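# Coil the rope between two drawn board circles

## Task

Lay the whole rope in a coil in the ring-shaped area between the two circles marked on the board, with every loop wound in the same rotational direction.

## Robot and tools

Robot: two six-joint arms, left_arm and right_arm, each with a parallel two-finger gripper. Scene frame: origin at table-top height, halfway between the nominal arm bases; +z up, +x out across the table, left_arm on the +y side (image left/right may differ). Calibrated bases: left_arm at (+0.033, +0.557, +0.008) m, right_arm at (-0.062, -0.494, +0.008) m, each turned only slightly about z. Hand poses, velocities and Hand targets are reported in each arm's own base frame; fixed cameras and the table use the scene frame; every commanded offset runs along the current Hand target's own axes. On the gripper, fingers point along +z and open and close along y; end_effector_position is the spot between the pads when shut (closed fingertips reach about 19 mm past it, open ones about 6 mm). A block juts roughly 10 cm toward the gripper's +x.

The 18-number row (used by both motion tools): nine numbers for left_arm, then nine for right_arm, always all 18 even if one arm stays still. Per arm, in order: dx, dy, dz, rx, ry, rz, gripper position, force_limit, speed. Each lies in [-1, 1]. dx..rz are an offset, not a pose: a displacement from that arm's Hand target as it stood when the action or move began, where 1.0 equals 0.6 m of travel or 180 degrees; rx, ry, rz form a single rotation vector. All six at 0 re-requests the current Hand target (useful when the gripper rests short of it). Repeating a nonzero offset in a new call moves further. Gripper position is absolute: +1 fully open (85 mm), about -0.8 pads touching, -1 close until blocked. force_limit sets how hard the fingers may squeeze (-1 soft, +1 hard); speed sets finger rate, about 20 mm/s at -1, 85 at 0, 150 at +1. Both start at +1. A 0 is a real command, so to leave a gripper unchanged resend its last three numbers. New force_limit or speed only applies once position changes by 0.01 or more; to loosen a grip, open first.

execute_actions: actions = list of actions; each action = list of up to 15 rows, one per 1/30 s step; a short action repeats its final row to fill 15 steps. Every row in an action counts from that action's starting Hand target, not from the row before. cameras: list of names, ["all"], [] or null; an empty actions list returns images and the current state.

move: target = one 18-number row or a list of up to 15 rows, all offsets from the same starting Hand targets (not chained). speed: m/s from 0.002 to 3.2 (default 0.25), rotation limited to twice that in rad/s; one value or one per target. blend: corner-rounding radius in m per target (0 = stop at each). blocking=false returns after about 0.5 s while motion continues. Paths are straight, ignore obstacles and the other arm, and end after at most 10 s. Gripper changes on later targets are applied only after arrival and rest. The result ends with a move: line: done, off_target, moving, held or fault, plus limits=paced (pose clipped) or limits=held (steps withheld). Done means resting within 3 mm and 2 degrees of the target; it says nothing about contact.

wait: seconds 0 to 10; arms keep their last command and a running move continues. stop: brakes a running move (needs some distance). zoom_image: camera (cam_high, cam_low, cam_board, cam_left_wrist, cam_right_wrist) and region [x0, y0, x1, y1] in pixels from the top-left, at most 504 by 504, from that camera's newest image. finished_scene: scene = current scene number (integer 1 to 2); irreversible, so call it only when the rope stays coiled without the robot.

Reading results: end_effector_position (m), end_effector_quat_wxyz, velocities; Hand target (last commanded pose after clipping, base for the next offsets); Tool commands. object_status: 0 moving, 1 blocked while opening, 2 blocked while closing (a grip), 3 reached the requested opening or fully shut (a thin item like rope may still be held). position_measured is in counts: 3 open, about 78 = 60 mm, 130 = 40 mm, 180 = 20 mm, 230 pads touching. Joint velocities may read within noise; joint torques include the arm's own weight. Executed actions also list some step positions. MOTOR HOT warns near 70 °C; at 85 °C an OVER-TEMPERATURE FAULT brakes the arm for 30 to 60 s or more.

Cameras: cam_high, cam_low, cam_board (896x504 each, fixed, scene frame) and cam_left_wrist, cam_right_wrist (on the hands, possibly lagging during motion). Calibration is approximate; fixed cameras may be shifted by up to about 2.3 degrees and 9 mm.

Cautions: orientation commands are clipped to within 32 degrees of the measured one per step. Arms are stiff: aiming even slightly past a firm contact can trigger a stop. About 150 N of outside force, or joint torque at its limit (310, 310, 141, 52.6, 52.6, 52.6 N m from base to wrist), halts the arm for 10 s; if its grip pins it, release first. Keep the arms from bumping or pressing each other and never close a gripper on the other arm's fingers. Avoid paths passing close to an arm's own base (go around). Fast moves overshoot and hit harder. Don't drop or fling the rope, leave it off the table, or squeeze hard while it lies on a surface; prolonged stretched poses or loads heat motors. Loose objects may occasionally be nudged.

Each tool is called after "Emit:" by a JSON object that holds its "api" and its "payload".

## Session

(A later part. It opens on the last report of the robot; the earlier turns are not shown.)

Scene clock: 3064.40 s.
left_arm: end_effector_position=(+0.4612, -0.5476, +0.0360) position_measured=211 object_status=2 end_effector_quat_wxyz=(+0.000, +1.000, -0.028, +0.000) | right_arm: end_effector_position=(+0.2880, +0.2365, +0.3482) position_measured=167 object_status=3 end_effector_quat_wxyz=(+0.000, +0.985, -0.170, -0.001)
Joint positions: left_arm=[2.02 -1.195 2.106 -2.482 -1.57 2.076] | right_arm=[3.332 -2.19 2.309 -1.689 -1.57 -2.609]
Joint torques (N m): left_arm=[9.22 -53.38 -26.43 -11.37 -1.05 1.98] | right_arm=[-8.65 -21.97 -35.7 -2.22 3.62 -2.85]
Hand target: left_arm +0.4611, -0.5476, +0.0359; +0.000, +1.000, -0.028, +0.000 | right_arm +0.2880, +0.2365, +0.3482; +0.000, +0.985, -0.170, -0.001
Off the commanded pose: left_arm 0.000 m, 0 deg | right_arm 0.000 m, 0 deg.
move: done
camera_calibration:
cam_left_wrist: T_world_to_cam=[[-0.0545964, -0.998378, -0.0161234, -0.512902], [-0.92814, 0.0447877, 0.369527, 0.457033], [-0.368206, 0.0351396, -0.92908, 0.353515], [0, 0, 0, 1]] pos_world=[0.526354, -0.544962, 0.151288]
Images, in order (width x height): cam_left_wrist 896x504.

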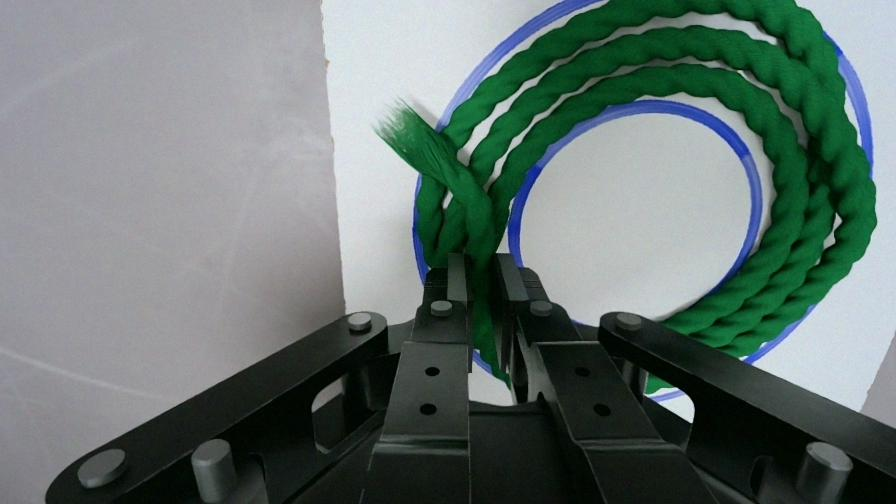

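Emit:
{"api": "move", "payload": {"target": [0, 0, 0, 0, 0, 0, -0.5, -1, -1, 0, 0, 0, 0, 0, 0, -0.3, -1, -1], "speed": 0.03, "cameras": ["cam_left_wrist"]}}

Scene clock: 3071.13 s.
left_arm: end_effector_position=(+0.4611, -0.5476, +0.0359) position_measured=192 object_status=0 end_effector_quat_wxyz=(+0.000, +1.000, -0.028, +0.000) | right_arm: end_effector_position=(+0.2880, +0.2365, +0.3482) position_measured=167 object_status=3 end_effector_quat_wxyz=(+0.000, +0.985, -0.170, -0.001)
Joint positions: left_arm=[2.02 -1.195 2.106 -2.482 -1.57 2.076] | right_arm=[3.332 -2.19 2.309 -1.689 -1.57 -2.609]
Joint torques (N m): left_arm=[10.12 -50.35 -25.63 -10.35 -0.73 1.94] | right_arm=[-7.92 -22.7 -36.25 -2.31 3.22 -2.66]
Hand target: left_arm +0.4611, -0.5476, +0.0359; +0.000, +1.000, -0.028, +0.000 | right_arm +0.2880, +0.2365, +0.3482; +0.000, +0.985, -0.170, -0.001
Off the commanded pose: left_arm 0.000 m, 0 deg | right_arm 0.000 m, 0 deg.
move: done
camera_calibration:
cam_left_wrist: T_world_to_cam=[[-0.0545964, -0.998378, -0.0161234, -0.512904], [-0.92814, 0.0447877, 0.369527, 0.45707], [-0.368206, 0.0351396, -0.92908, 0.353422], [0, 0, 0, 1]] pos_world=[0.526354, -0.544962, 0.151188]
Images, in order (width x height): cam_left_wrist 896x504.

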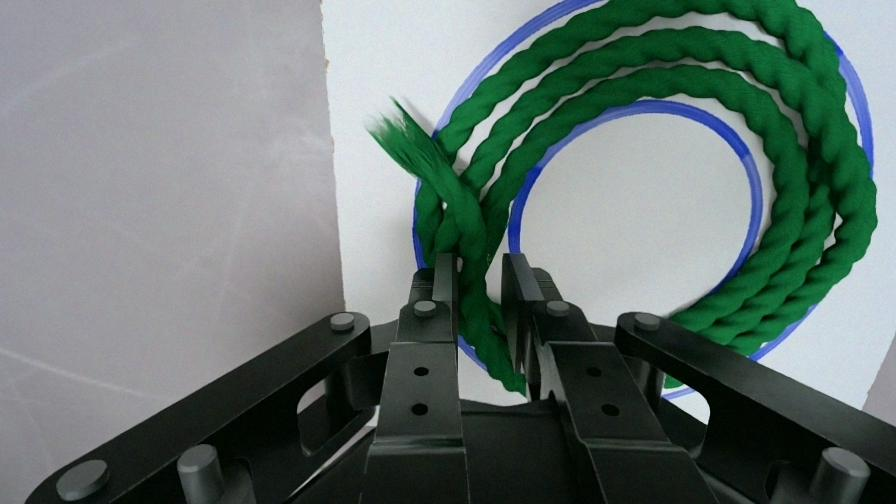

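Emit:
{"api": "move", "payload": {"target": [[0, 0, -0.1, 0, 0, 0, -0.5, -1, -1, 0, 0, 0, 0, 0, 0, -0.3, -1, -1], [-0.1, -0.1, -0.2, 0, 0, 0, -0.5, -1, -1, 0, 0, 0, 0, 0, 0, -0.3, -1, -1]], "speed": 0.08, "blend": 0.02, "cameras": ["cam_left_wrist", "cam_board"]}}

Scene clock: 3081.73 s.
left_arm: end_effector_position=(+0.4046, -0.4845, +0.1558) position_measured=192 object_status=3 end_effector_quat_wxyz=(+0.000, +1.000, -0.028, +0.000) | right_arm: end_effector_position=(+0.2880, +0.2365, +0.3482) position_measured=167 object_status=3 end_effector_quat_wxyz=(+0.000, +0.985, -0.170, -0.001)
Joint positions: left_arm=[1.981 -1.482 2.192 -2.28 -1.57 2.037] | right_arm=[3.332 -2.19 2.309 -1.689 -1.57 -2.609]
Joint torques (N m): left_arm=[-14.05 -54.48 -34.89 -2.16 -0.12 -0.67] | right_arm=[-6.75 -19.71 -35.52 -2 3.33 -2.47]
Hand target: left_arm +0.4045, -0.4844, +0.1559; +0.000, +1.000, -0.028, +0.000 | right_arm +0.2880, +0.2365, +0.3482; +0.000, +0.985, -0.170, -0.001
Off the commanded pose: left_arm 0.000 m, 0 deg | right_arm 0.000 m, 0 deg.
move: done
camera_calibration:
cam_left_wrist: T_world_to_cam=[[-0.0545964, -0.998378, -0.0161234, -0.451063], [-0.92814, 0.0447877, 0.369527, 0.357405], [-0.368206, 0.0351396, -0.92908, 0.441761], [0, 0, 0, 1]] pos_world=[0.469754, -0.481862, 0.271088]
Images, in order (width x height): cam_board 896x504, cam_left_wrist 896x504.

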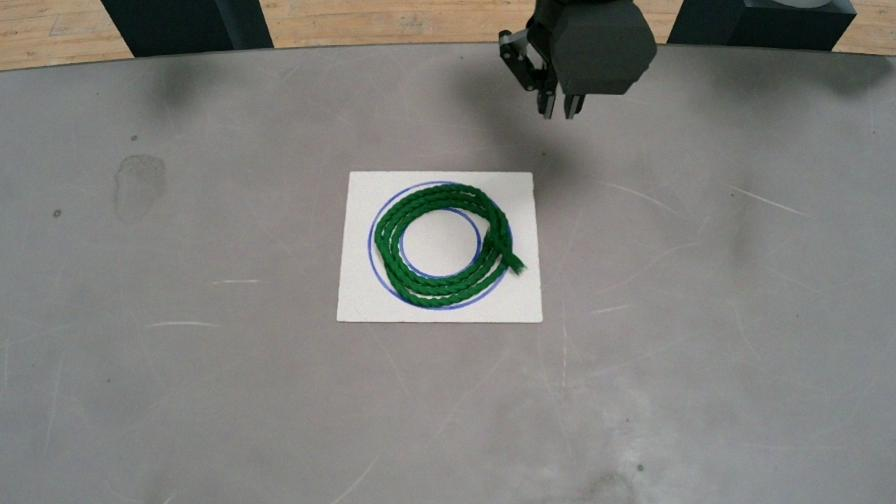

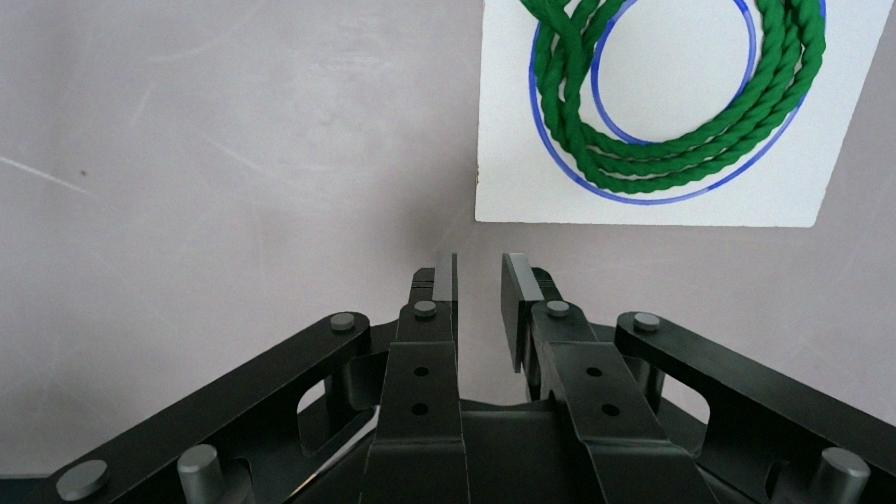

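Emit:
{"api": "zoom_image", "payload": {"camera": "cam_board", "region": [340, 160, 550, 330]}}

Emit:
{"api": "zoom_image", "payload": {"camera": "cam_left_wrist", "region": [470, 0, 850, 230]}}

Scaled by 2.400.

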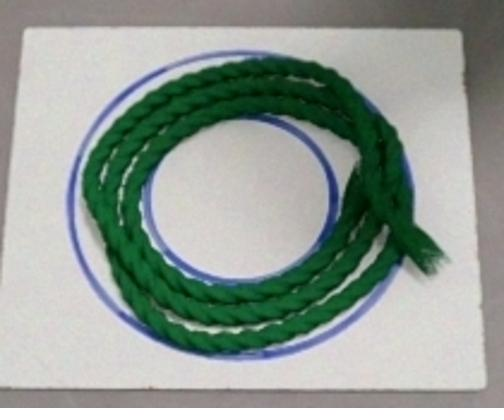

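Scaled by 1.326.

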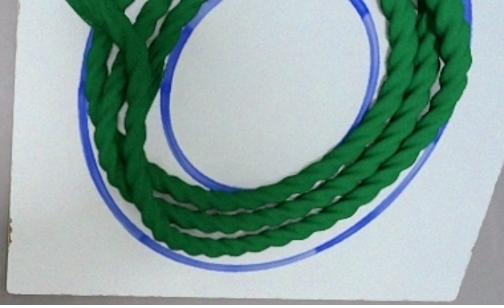

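Emit:
{"api": "move", "payload": {"target": [0.159, 0.0694, 0.1432, 0, 0, -0.1667, -0.42, -1, -0.5, 0, 0, 0, 0, 0, 0, -0.3, -1, -1], "speed": 0.12, "cameras": ["cam_left_wrist", "cam_board"]}}

Scene clock: 3121.43 s.
left_arm: end_effector_position=(+0.4974, -0.5313, +0.0701) position_measured=182 object_status=3 end_effector_quat_wxyz=(+0.000, +0.973, +0.232, +0.000) | right_arm: end_effector_position=(+0.2880, +0.2365, +0.3482) position_measured=167 object_status=3 end_effector_quat_wxyz=(+0.000, +0.985, -0.170, -0.001)
Joint positions: left_arm=[2.077 -1.229 2.068 -2.409 -1.57 1.609] | right_arm=[3.332 -2.19 2.309 -1.689 -1.57 -2.609]
Joint torques (N m): left_arm=[8.71 -48.61 -42.47 -10.65 1.1 -0.35] | right_arm=[-6.56 -22.1 -35.65 -2.28 3.34 -2.1]
Hand target: left_arm +0.4975, -0.5313, +0.0701; +0.000, +0.973, +0.232, +0.000 | right_arm +0.2880, +0.2365, +0.3482; +0.000, +0.985, -0.170, -0.001
Off the commanded pose: left_arm 0.000 m, 0 deg | right_arm 0.000 m, 0 deg.
move: done
camera_calibration:
cam_left_wrist: T_world_to_cam=[[0.451795, -0.891984, -0.0156697, -0.689461], [-0.826388, -0.425059, 0.369334, 0.17721], [-0.336101, -0.153914, -0.929164, 0.281483], [0, 0, 0, 1]] pos_world=[0.552546, -0.496339, 0.18529]
Images, in order (width x height): cam_board 896x504, cam_left_wrist 896x504.

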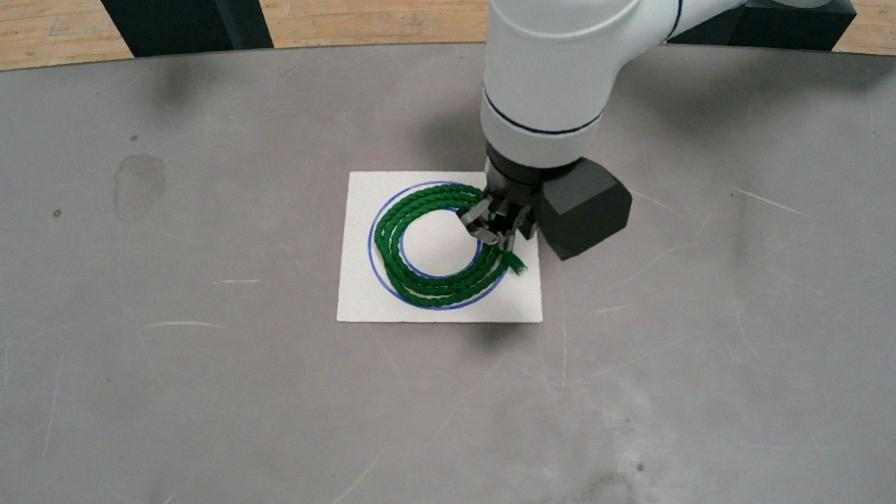

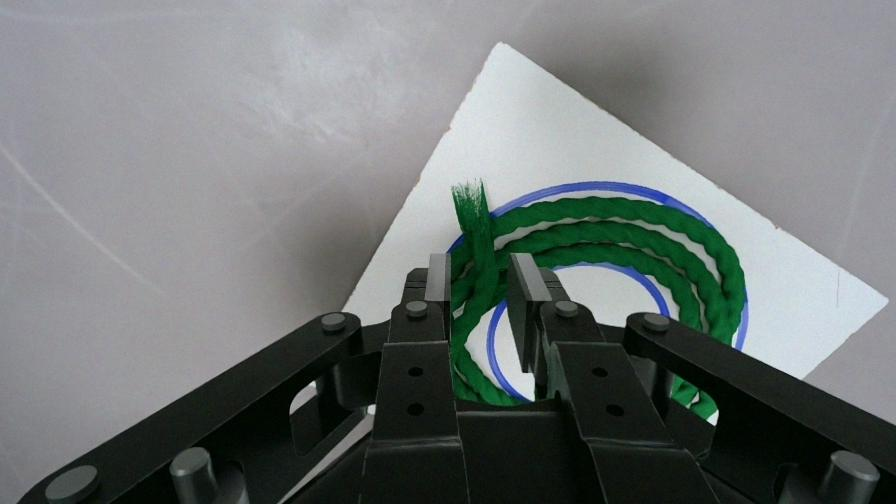

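Emit:
{"api": "zoom_image", "payload": {"camera": "cam_left_wrist", "region": [400, 160, 580, 340]}}

Scaled by 2.800.

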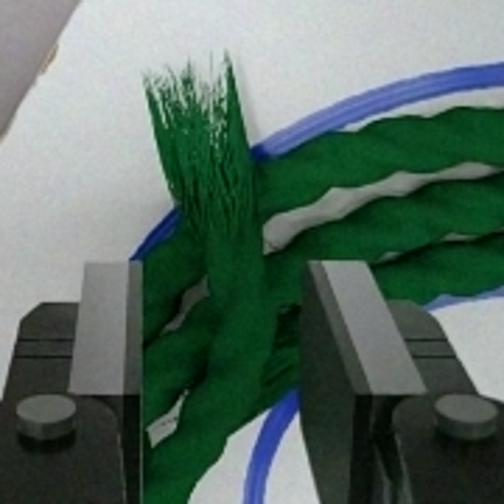

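Emit:
{"api": "move", "payload": {"target": [[-0.01, 0.0075, 0.045, 0, 0, 0, -0.42, -1, -0.5, 0, 0, 0, 0, 0, 0, -0.3, -1, -1], [-0.01, 0.0075, 0.0707, 0, 0, 0, -0.42, -1, -0.5, 0, 0, 0, 0, 0, 0, -0.3, -1, -1]], "speed": 0.04, "cameras": ["cam_left_wrist", "cam_low"]}}

Emit:
{"api": "zoom_image", "payload": {"camera": "cam_left_wrist", "region": [400, 140, 580, 340]}}

Scene clock: 3148.00 s.
left_arm: end_effector_position=(+0.4942, -0.5380, +0.0277) position_measured=182 object_status=3 end_effector_quat_wxyz=(+0.000, +0.973, +0.232, +0.000) | right_arm: end_effector_position=(+0.2880, +0.2365, +0.3482) position_measured=167 object_status=3 end_effector_quat_wxyz=(+0.000, +0.985, -0.170, -0.001)
Joint positions: left_arm=[2.068 -1.165 2.081 -2.486 -1.57 1.6] | right_arm=[3.332 -2.19 2.309 -1.689 -1.57 -2.609]
Joint torques (N m): left_arm=[-10.24 -50.46 -25.61 -10.48 0.87 -0.53] | right_arm=[-6.71 -23.75 -36.41 -2.22 3.11 -2.45]
Hand target: left_arm +0.4942, -0.5380, +0.0276; +0.000, +0.973, +0.232, +0.000 | right_arm +0.2880, +0.2365, +0.3482; +0.000, +0.985, -0.170, -0.001
Off the commanded pose: left_arm 0.000 m, 0 deg | right_arm 0.000 m, 0 deg.
move: done
camera_calibration:
cam_left_wrist: T_world_to_cam=[[0.452025, -0.891868, -0.0156233, -0.694728], [-0.826301, -0.425263, 0.369294, 0.187197], [-0.336006, -0.154021, -0.929181, 0.23997], [0, 0, 0, 1]] pos_world=[0.549346, -0.503038, 0.142991]
Images, in order (width x height): cam_low 896x504, cam_left_wrist 896x504.

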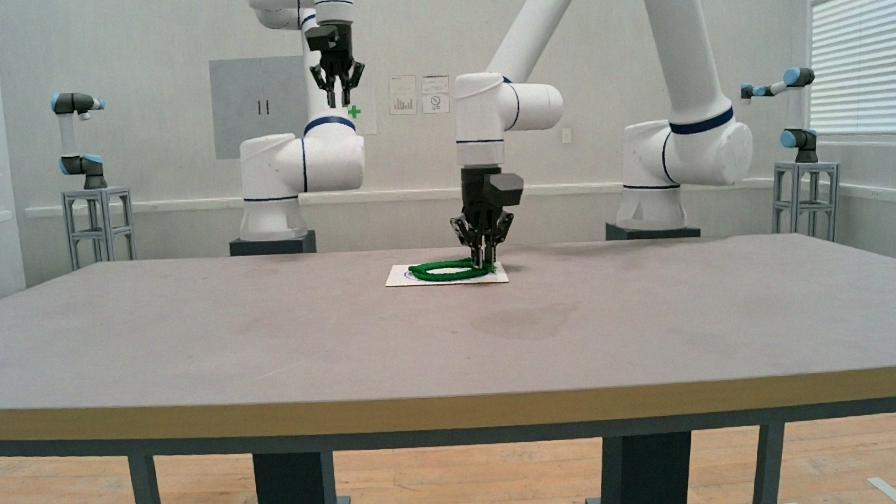

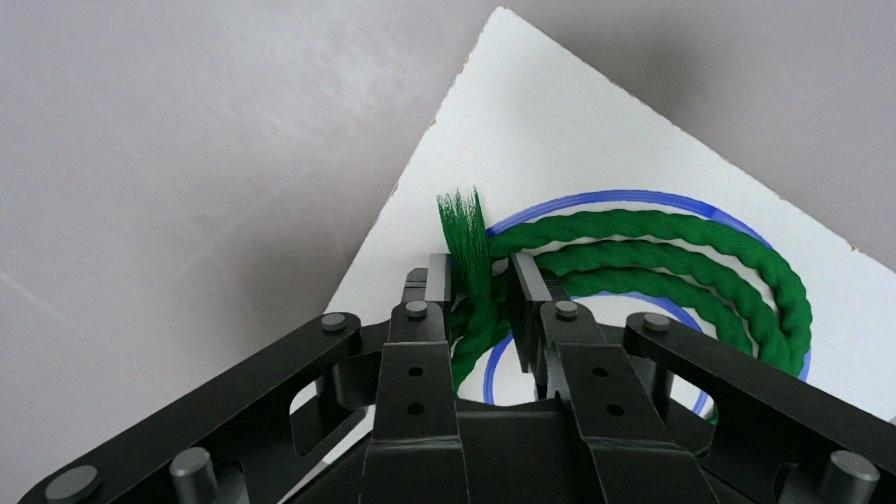

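Scaled by 2.520.

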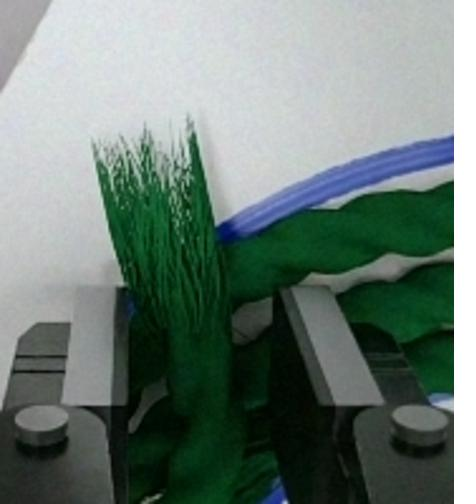

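Emit:
{"api": "move", "payload": {"target": [0, 0, 0, 0, 0, 0, -1, -1, -1, 0, 0, 0, 0, 0, 0, -0.3, -1, -1], "speed": 0.04, "cameras": ["cam_left_wrist"]}}

Emit:
{"api": "zoom_image", "payload": {"camera": "cam_left_wrist", "region": [400, 140, 580, 340]}}

Scene clock: 3155.40 s.
left_arm: end_effector_position=(+0.4942, -0.5380, +0.0276) position_measured=211 object_status=0 end_effector_quat_wxyz=(+0.000, +0.973, +0.232, +0.000) | right_arm: end_effector_position=(+0.2880, +0.2365, +0.3482) position_measured=167 object_status=3 end_effector_quat_wxyz=(+0.000, +0.985, -0.170, -0.001)
Joint positions: left_arm=[2.068 -1.165 2.081 -2.486 -1.57 1.6] | right_arm=[3.332 -2.19 2.309 -1.689 -1.57 -2.609]
Joint torques (N m): left_arm=[5.91 -51.04 -26.11 -10.29 0.64 1.12] | right_arm=[-8.31 -21.59 -35.85 -2.98 3.22 -2.26]
Hand target: left_arm +0.4942, -0.5380, +0.0276; +0.000, +0.973, +0.232, +0.000 | right_arm +0.2880, +0.2365, +0.3482; +0.000, +0.985, -0.170, -0.001
Off the commanded pose: left_arm 0.000 m, 0 deg | right_arm 0.000 m, 0 deg.
move: done
camera_calibration:
cam_left_wrist: T_world_to_cam=[[0.45201, -0.891875, -0.0156656, -0.694718], [-0.826273, -0.42525, 0.369371, 0.187213], [-0.336095, -0.154016, -0.92915, 0.239923], [0, 0, 0, 1]] pos_world=[0.549346, -0.503038, 0.14289]
Images, in order (width x height): cam_left_wrist 896x504.

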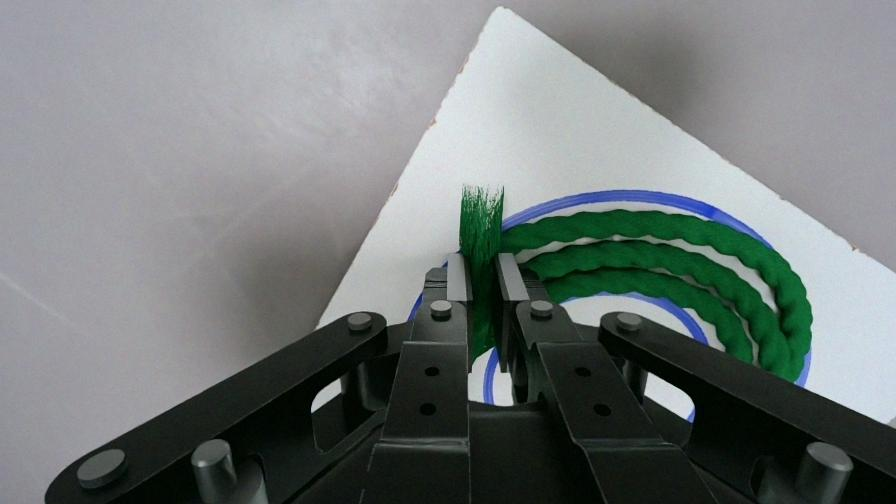

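Scaled by 2.520.

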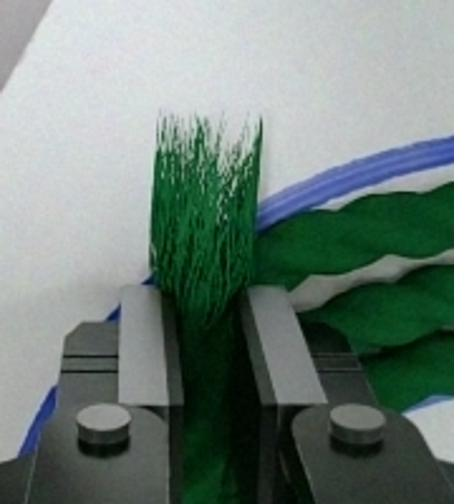

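Emit:
{"api": "move", "payload": {"target": [[0, 0, -0.0133, 0, 0, 0, -1, -1, -1, 0, 0, 0, 0, 0, 0, -0.3, -1, -1], [-0.0125, 0.0186, -0.0133, 0, 0, 0.3278, -1, -1, -1, 0, 0, 0, 0, 0, 0, -0.3, -1, -1], [-0.0125, 0.0186, -0.0015, 0, 0, 0.3278, -1, -1, -1, 0, 0, 0, 0, 0, 0, -0.3, -1, -1]], "speed": 0.04, "cameras": ["cam_left_wrist", "cam_board"]}}

Scene clock: 3197.73 s.
left_arm: end_effector_position=(+0.4930, -0.5477, +0.0356) position_measured=211 object_status=2 end_effector_quat_wxyz=(+0.000, +0.990, -0.139, +0.000) | right_arm: end_effector_position=(+0.2880, +0.2365, +0.3482) position_measured=167 object_status=3 end_effector_quat_wxyz=(+0.000, +0.985, -0.170, -0.001)
Joint positions: left_arm=[2.06 -1.169 2.065 -2.467 -1.57 2.34] | right_arm=[3.332 -2.19 2.309 -1.689 -1.57 -2.609]
Joint torques (N m): left_arm=[-11.4 -52.23 -40.97 -2.04 0.24 2.18] | right_arm=[-9.5 -19.8 -34.46 -1.98 2.64 -1.87]
Hand target: left_arm +0.4930, -0.5477, +0.0356; +0.000, +0.990, -0.139, +0.000 (not the last commanded pose) | right_arm +0.2880, +0.2365, +0.3482; +0.000, +0.985, -0.170, -0.001
Off the commanded pose: left_arm 0.008 m, 16 deg | right_arm 0.000 m, 0 deg.
move: off_target (left_arm; path cut at 10 s); path passed 1 of 3 targets
camera_calibration:
cam_left_wrist: T_world_to_cam=[[-0.274492, -0.961451, -0.0163294, -0.382615], [-0.895115, 0.249275, 0.369637, 0.582521], [-0.351317, 0.116079, -0.929033, 0.4008], [0, 0, 0, 1]] pos_world=[0.557207, -0.559598, 0.150787]
Images, in order (width x height): cam_board 896x504, cam_left_wrist 896x504.

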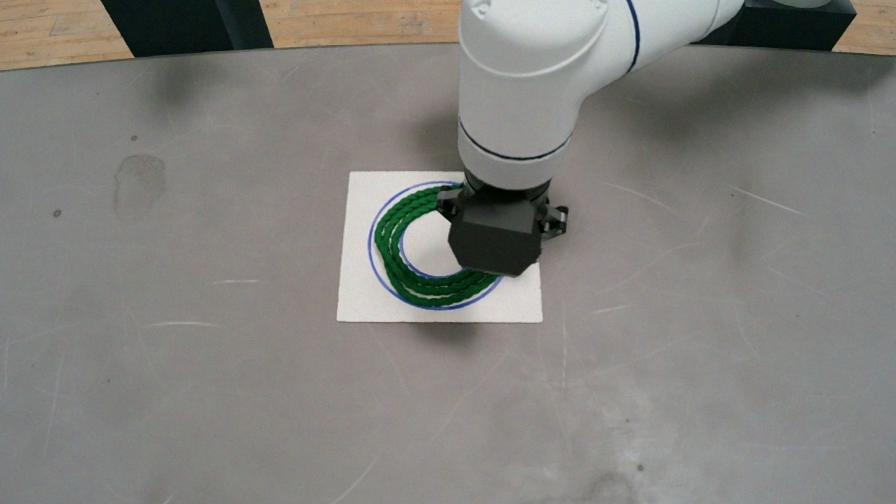

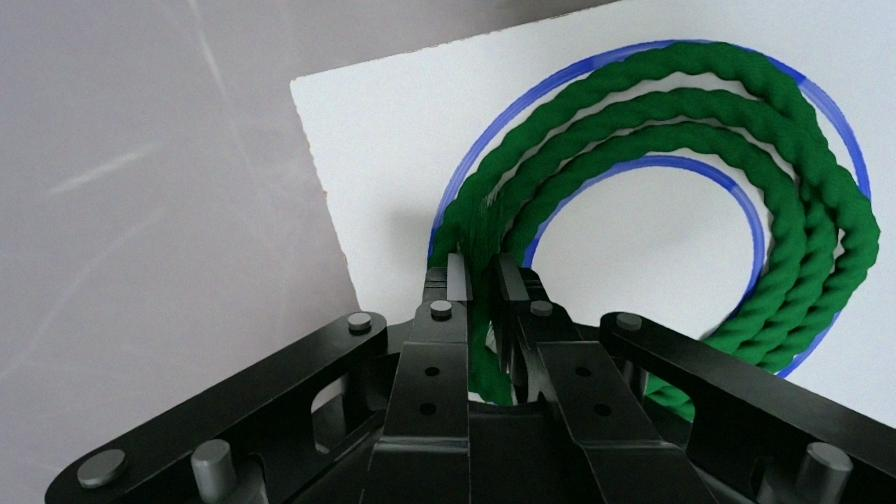

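Emit:
{"api": "move", "payload": {"target": [[0.001, 0.0059, 0, 0, 0, 0.0778, -1, -1, -1, 0, 0, 0, 0, 0, 0, -0.3, -1, -1], [0.001, 0.0059, 0.0118, 0, 0, 0.0778, -1, -1, -1, 0, 0, 0, 0, 0, 0, -0.3, -1, -1]], "speed": [0.1, 0.03], "cameras": ["cam_left_wrist"]}}

Emit:
{"api": "zoom_image", "payload": {"camera": "cam_left_wrist", "region": [400, 100, 640, 340]}}

Scene clock: 3208.73 s.
left_arm: end_effector_position=(+0.4926, -0.5512, +0.0286) position_measured=211 object_status=2 end_effector_quat_wxyz=(+0.000, +0.966, -0.259, +0.000) | right_arm: end_effector_position=(+0.2880, +0.2365, +0.3482) position_measured=167 object_status=3 end_effector_quat_wxyz=(+0.000, +0.985, -0.170, -0.001)
Joint positions: left_arm=[2.057 -1.156 2.063 -2.477 -1.57 2.581] | right_arm=[3.332 -2.19 2.309 -1.689 -1.57 -2.609]
Joint torques (N m): left_arm=[-9.7 -56.86 -25.79 -10.61 -1.04 1.88] | right_arm=[-7.36 -20.25 -35.47 -2.19 2.7 -2.09]
Hand target: left_arm +0.4926, -0.5512, +0.0285; +0.000, +0.966, -0.259, +0.000 | right_arm +0.2880, +0.2365, +0.3482; +0.000, +0.985, -0.170, -0.001
Off the commanded pose: left_arm 0.000 m, 0 deg | right_arm 0.000 m, 0 deg.
move: done
camera_calibration:
cam_left_wrist: T_world_to_cam=[[-0.499124, -0.866374, -0.016445, -0.22321], [-0.808077, 0.458519, 0.369828, 0.658106], [-0.312869, 0.197879, -0.928955, 0.420734], [0, 0, 0, 1]] pos_world=[0.552025, -0.578392, 0.143786]
Images, in order (width x height): cam_left_wrist 896x504.

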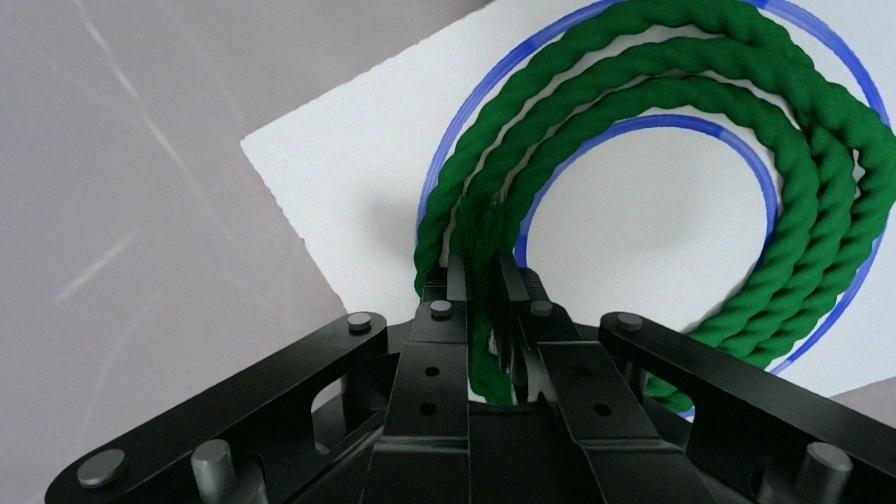

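Scaled by 2.100.

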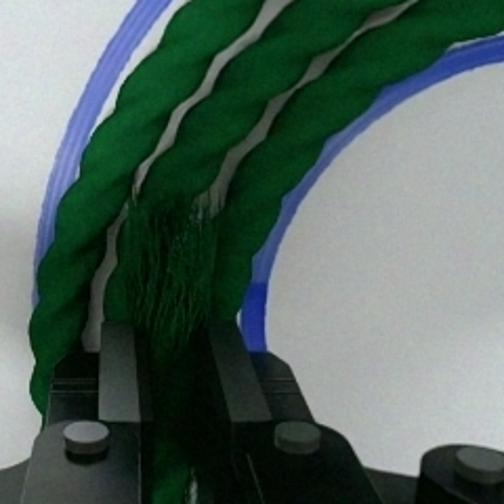

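Emit:
{"api": "move", "payload": {"target": [[0, 0, 0.0025, 0, 0, 0, -1, -1, -1, 0, 0, 0, 0, 0, 0, -0.3, -1, -1], [0, 0, 0.0025, 0, 0, 0, -0.55, -1, -1, 0, 0, 0, 0, 0, 0, -0.3, -1, -1]], "speed": 0.02, "cameras": ["cam_left_wrist"]}}

Emit:
{"api": "zoom_image", "payload": {"camera": "cam_left_wrist", "region": [400, 100, 640, 340]}}

Scene clock: 3217.43 s.
left_arm: end_effector_position=(+0.4926, -0.5512, +0.0270) position_measured=199 object_status=0 end_effector_quat_wxyz=(+0.000, +0.966, -0.259, +0.000) | right_arm: end_effector_position=(+0.2880, +0.2365, +0.3482) position_measured=167 object_status=3 end_effector_quat_wxyz=(+0.000, +0.985, -0.170, -0.001)
Joint positions: left_arm=[2.057 -1.154 2.064 -2.48 -1.57 2.581] | right_arm=[3.332 -2.19 2.309 -1.689 -1.57 -2.609]
Joint torques (N m): left_arm=[6.53 -52.36 -26.59 -10.64 -1.1 1.99] | right_arm=[-8.23 -17.82 -36.18 -2.94 2.77 -1.95]
Hand target: left_arm +0.4926, -0.5512, +0.0270; +0.000, +0.966, -0.259, +0.000 | right_arm +0.2880, +0.2365, +0.3482; +0.000, +0.985, -0.170, -0.001
Off the commanded pose: left_arm 0.000 m, 0 deg | right_arm 0.000 m, 0 deg.
move: done
camera_calibration:
cam_left_wrist: T_world_to_cam=[[-0.499124, -0.866374, -0.016445, -0.223236], [-0.808077, 0.458519, 0.369828, 0.658697], [-0.312869, 0.197879, -0.928955, 0.419248], [0, 0, 0, 1]] pos_world=[0.552025, -0.578392, 0.142186]
Images, in order (width x height): cam_left_wrist 896x504.

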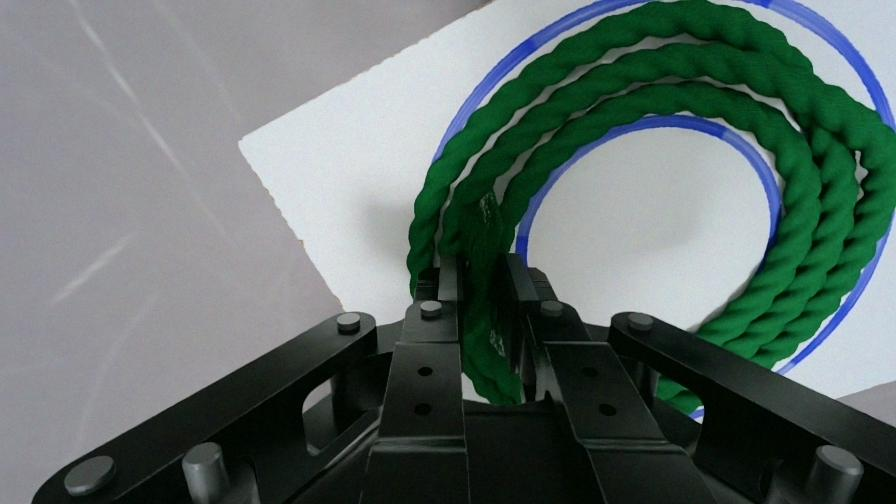

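Scaled by 2.100.

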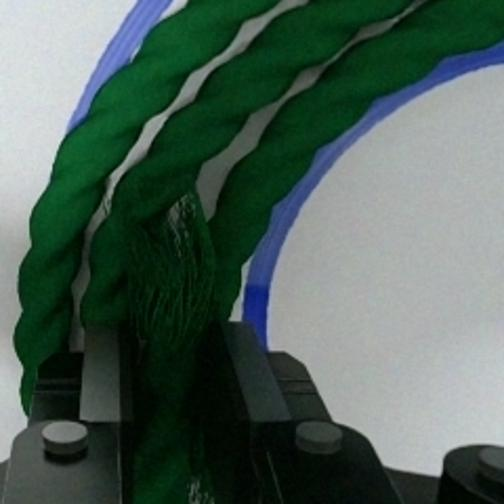

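Emit:
{"api": "move", "payload": {"target": [[0, 0, -0.1, 0, 0, 0, -0.55, -1, -1, 0, 0, 0, 0, 0, 0, -0.3, -1, -1], [-0.2, -0.1, -0.2, 0, 0, 0, -0.55, -1, -1, 0, 0, 0, 0, 0, 0, -0.3, -1, -1]], "speed": [0.05, 0.12], "blend": 0.02, "cameras": ["cam_left_wrist", "cam_board", "cam_low"]}}

Emit:
{"api": "zoom_image", "payload": {"camera": "cam_board", "region": [340, 160, 550, 330]}}

Scene clock: 3226.17 s.
left_arm: end_effector_position=(+0.4187, -0.4394, +0.1470) position_measured=199 object_status=3 end_effector_quat_wxyz=(+0.000, +0.966, -0.259, +0.000) | right_arm: end_effector_position=(+0.2880, +0.2365, +0.3482) position_measured=167 object_status=3 end_effector_quat_wxyz=(+0.000, +0.985, -0.170, -0.001)
Joint positions: left_arm=[2.035 -1.509 2.242 -2.304 -1.57 2.559] | right_arm=[3.332 -2.19 2.309 -1.689 -1.57 -2.609]
Joint torques (N m): left_arm=[-11.28 -50.9 -31.47 -2.54 0.13 -0.73] | right_arm=[-5.52 -21.06 -36.42 -2.75 2.28 -2.05]
Hand target: left_arm +0.4186, -0.4393, +0.1470; +0.000, +0.966, -0.259, +0.000 | right_arm +0.2880, +0.2365, +0.3482; +0.000, +0.985, -0.170, -0.001
Off the commanded pose: left_arm 0.000 m, 0 deg | right_arm 0.000 m, 0 deg.
move: done
camera_calibration:
cam_left_wrist: T_world_to_cam=[[-0.49911, -0.866384, -0.0163984, -0.161224], [-0.808051, 0.458504, 0.369904, 0.503254], [-0.31296, 0.197873, -0.928925, 0.485491], [0, 0, 0, 1]] pos_world=[0.478125, -0.466492, 0.262186]
Images, in order (width x height): cam_low 896x504, cam_board 896x504, cam_left_wrist 896x504.

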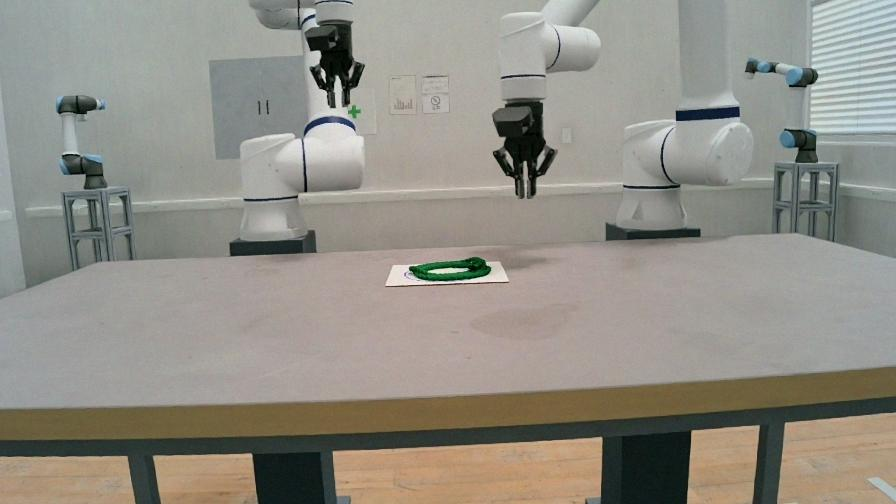

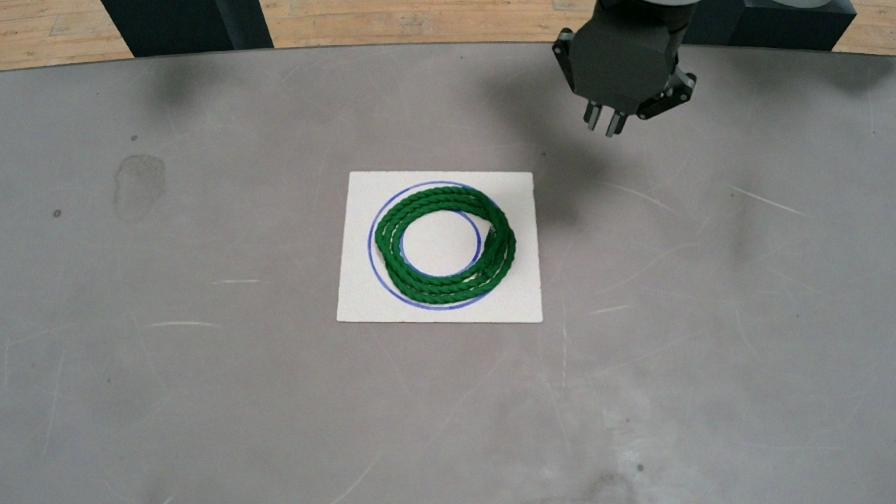

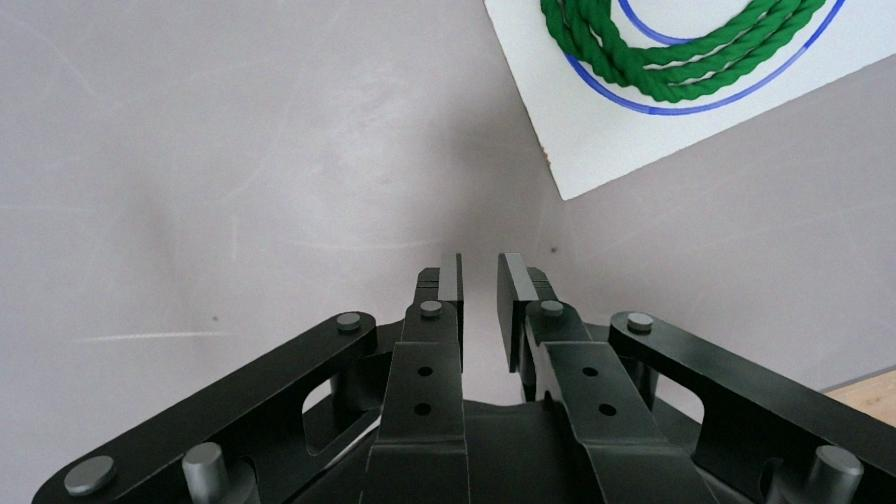

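Scaled by 2.400.

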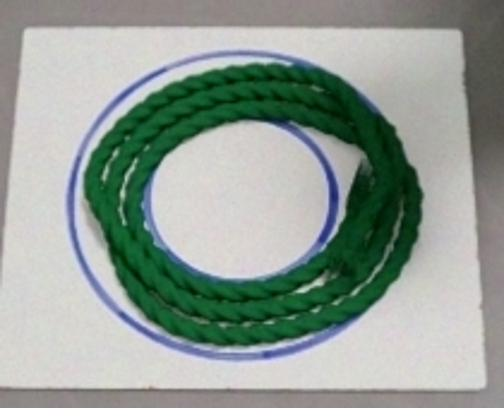

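Emit:
{"api": "zoom_image", "payload": {"camera": "cam_board", "region": [360, 175, 450, 320]}}

Emit:
{"api": "zoom_image", "payload": {"camera": "cam_board", "region": [440, 175, 530, 320]}}

Scaled by 3.476.

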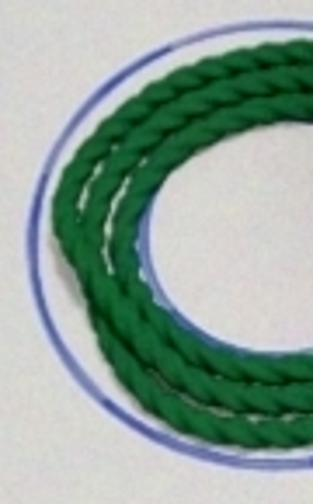

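Scaled by 3.476.

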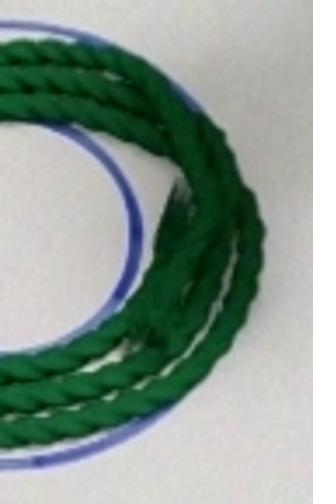

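Emit:
{"api": "move", "payload": {"target": [[0.1742, 0.0294, 0.145, 0, 0, -0.0611, -0.8, -1, -0.5, 0, 0, 0, 0, 0, 0, -0.3, -1, -1], [0.1742, 0.0294, 0.2177, 0, 0, -0.0611, -0.8, -1, -0.5, 0, 0, 0, 0, 0, 0, -0.3, -1, -1]], "speed": [0.12, 0.05], "cameras": ["cam_left_wrist", "cam_board", "cam_low"]}}

Scene clock: 3315.97 s.
left_arm: end_effector_position=(+0.5004, -0.5068, +0.0165) position_measured=229 object_status=3 end_effector_quat_wxyz=(+0.000, +0.986, -0.165, +0.000) | right_arm: end_effector_position=(+0.2880, +0.2365, +0.3482) position_measured=167 object_status=3 end_effector_quat_wxyz=(+0.000, +0.985, -0.170, -0.001)
Joint positions: left_arm=[2.098 -1.17 2.121 -2.522 -1.57 2.43] | right_arm=[3.332 -2.19 2.309 -1.689 -1.57 -2.609]
Joint torques (N m): left_arm=[7.31 -48.76 -24.35 -10.86 -0.93 1.11] | right_arm=[-7.46 -19.9 -35.74 -3.15 2.47 -1.53]
Hand target: left_arm +0.5004, -0.5068, +0.0164; +0.000, +0.986, -0.165, +0.000 | right_arm +0.2880, +0.2365, +0.3482; +0.000, +0.985, -0.170, -0.001
Off the commanded pose: left_arm 0.000 m, 0 deg | right_arm 0.000 m, 0 deg.
move: done
camera_calibration:
cam_left_wrist: T_world_to_cam=[[-0.324598, -0.945712, -0.016311, -0.308511], [-0.880771, 0.295932, 0.369686, 0.602444], [-0.344789, 0.134365, -0.929014, 0.387006], [0, 0, 0, 1]] pos_world=[0.563909, -0.522045, 0.131787]
Images, in order (width x height): cam_low 896x504, cam_board 896x504, cam_left_wrist 896x504.

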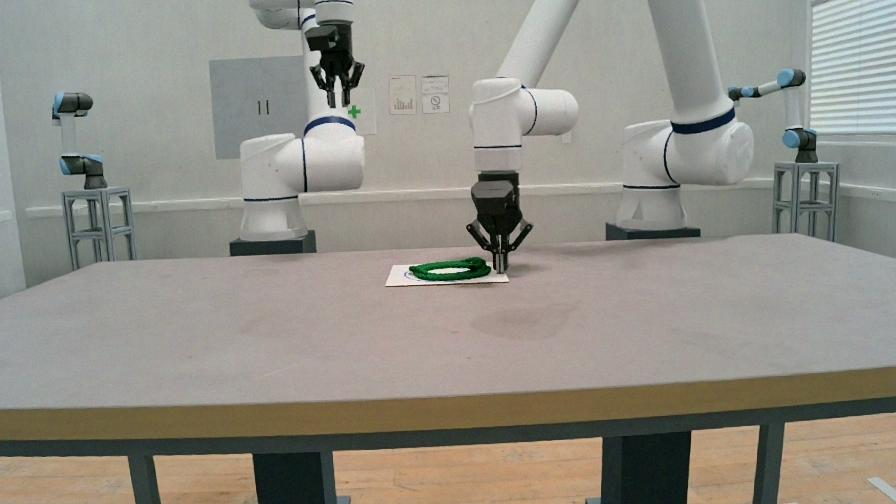

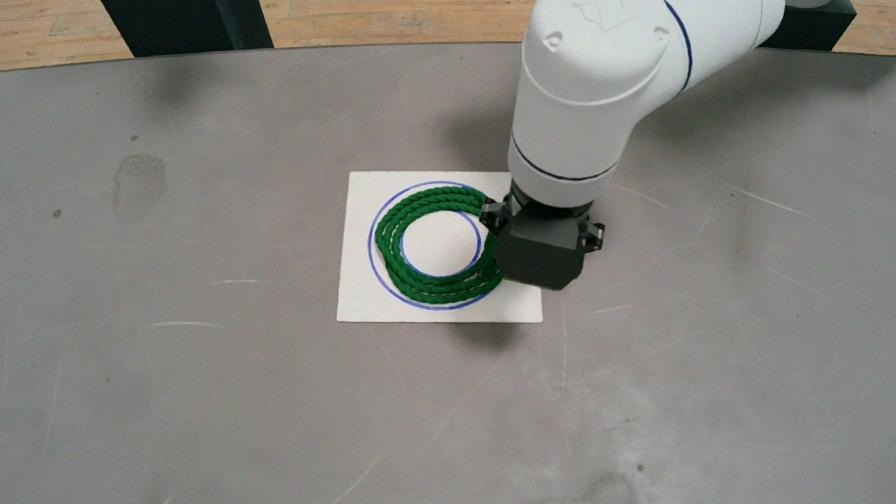

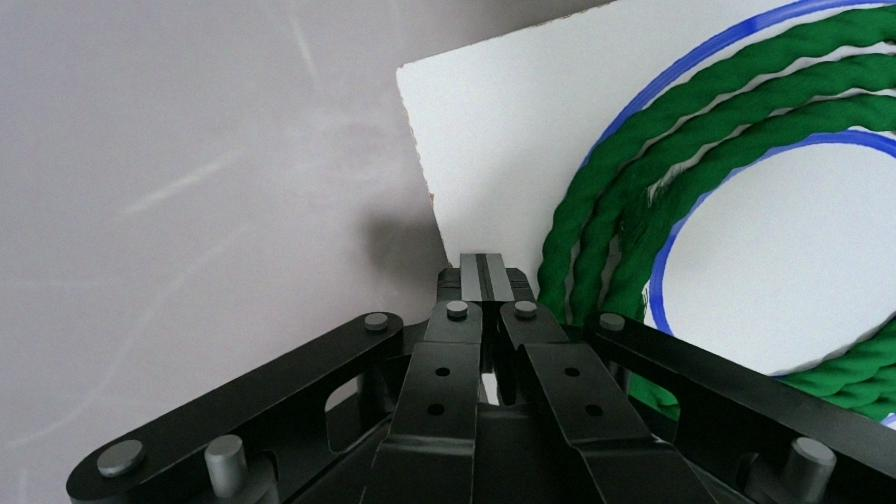

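Emit:
{"api": "move", "payload": {"target": [[0, 0.0217, 0, 0, 0, 0, -0.8, -1, -0.5, 0, 0, 0, 0, 0, 0, -0.3, -1, -1], [0, -0.005, 0, 0, 0, 0, -0.8, -1, -0.5, 0, 0, 0, 0, 0, 0, -0.3, -1, -1]], "speed": [0.03, 0.05], "cameras": ["cam_left_wrist"]}}

Emit:
{"api": "zoom_image", "payload": {"camera": "cam_left_wrist", "region": [440, 0, 896, 420]}}

Scene clock: 3323.63 s.
left_arm: end_effector_position=(+0.5013, -0.5041, +0.0164) position_measured=229 object_status=3 end_effector_quat_wxyz=(+0.000, +0.986, -0.165, +0.000) | right_arm: end_effector_position=(+0.2880, +0.2365, +0.3482) position_measured=167 object_status=3 end_effector_quat_wxyz=(+0.000, +0.985, -0.170, -0.001)
Joint positions: left_arm=[2.101 -1.171 2.123 -2.523 -1.57 2.433] | right_arm=[3.332 -2.19 2.309 -1.689 -1.57 -2.609]
Joint torques (N m): left_arm=[6.91 -74.06 -23.77 -10.38 -0.22 2] | right_arm=[-7.59 -20.41 -37.02 -2.74 2.5 -1.5]
Hand target: left_arm +0.5014, -0.5040, +0.0164; +0.000, +0.986, -0.165, +0.000 | right_arm +0.2880, +0.2365, +0.3482; +0.000, +0.985, -0.170, -0.001
Off the commanded pose: left_arm 0.000 m, 0 deg | right_arm 0.000 m, 0 deg.
move: done
camera_calibration:
cam_left_wrist: T_world_to_cam=[[-0.324742, -0.945661, -0.0163542, -0.305651], [-0.88072, 0.296047, 0.369715, 0.602568], [-0.344783, 0.134465, -0.929001, 0.386828], [0, 0, 0, 1]] pos_world=[0.564808, -0.519446, 0.131587]
Images, in order (width x height): cam_left_wrist 896x504.

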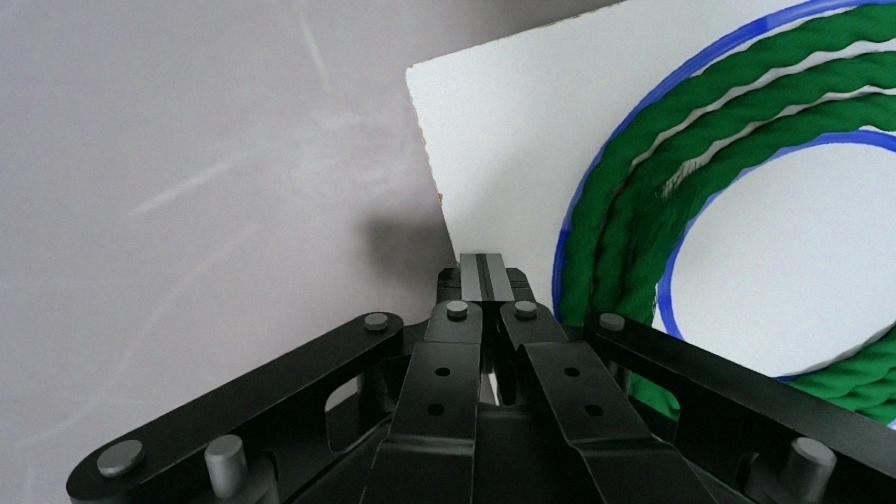

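Scaled by 1.105.

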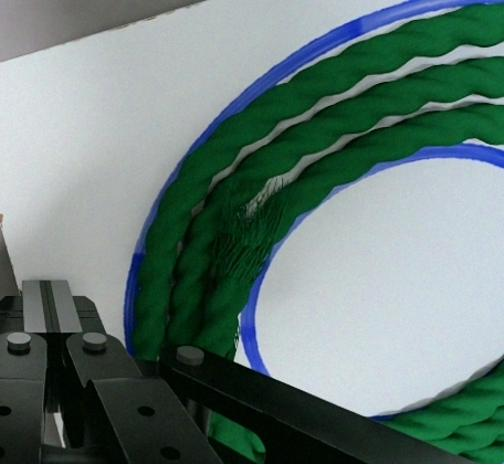

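Emit:
{"api": "move", "payload": {"target": [[0, -0.01, -0.15, 0, 0, 0, -0.8, -1, -0.5, 0, 0, 0, 0, 0, 0, -0.3, -1, -1], [-0.15, -0.15, -0.2, 0, 0, 0, -0.8, -1, -0.5, 0, 0, 0, 0, 0, 0, -0.3, -1, -1]], "speed": 0.15, "blend": 0.03, "cameras": ["cam_board"]}}

Emit:
{"api": "zoom_image", "payload": {"camera": "cam_board", "region": [360, 175, 450, 320]}}

Emit:
{"api": "zoom_image", "payload": {"camera": "cam_board", "region": [440, 175, 530, 320]}}

Scene clock: 3333.63 s.
left_arm: end_effector_position=(+0.4456, -0.3897, +0.1364) position_measured=229 object_status=3 end_effector_quat_wxyz=(+0.000, +0.986, -0.165, +0.000) | right_arm: end_effector_position=(+0.2880, +0.2365, +0.3482) position_measured=167 object_status=3 end_effector_quat_wxyz=(+0.000, +0.985, -0.170, -0.001)
Joint positions: left_arm=[2.118 -1.518 2.277 -2.33 -1.57 2.45] | right_arm=[3.332 -2.19 2.309 -1.689 -1.57 -2.609]
Joint torques (N m): left_arm=[8.88 -53.33 -31.6 -2.03 0.1 1.82] | right_arm=[-7.4 -17.74 -36.07 -2.92 2.36 -1.89]
Hand target: left_arm +0.4455, -0.3896, +0.1365; +0.000, +0.986, -0.165, +0.000 | right_arm +0.2880, +0.2365, +0.3482; +0.000, +0.985, -0.170, -0.001
Off the commanded pose: left_arm 0.000 m, 0 deg | right_arm 0.000 m, 0 deg.
move: done
Images, in order (width x height): cam_board 896x504.

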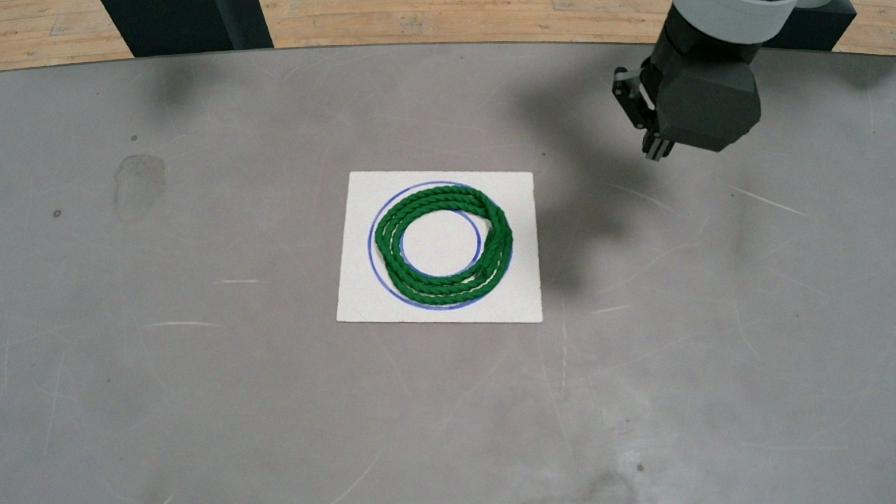

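Scaled by 3.476.

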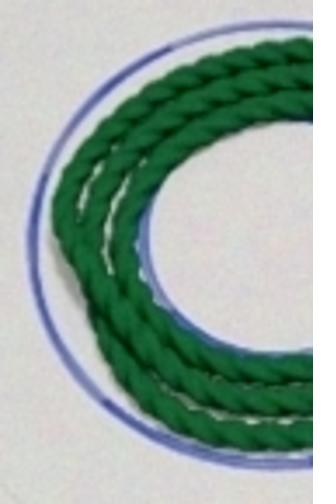

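Scaled by 3.476.

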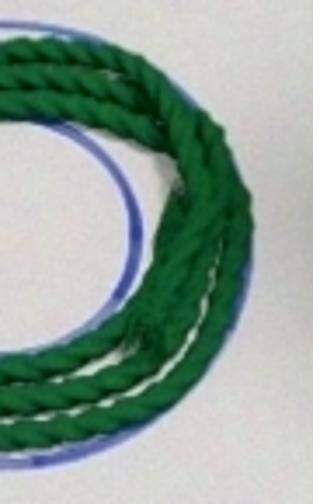

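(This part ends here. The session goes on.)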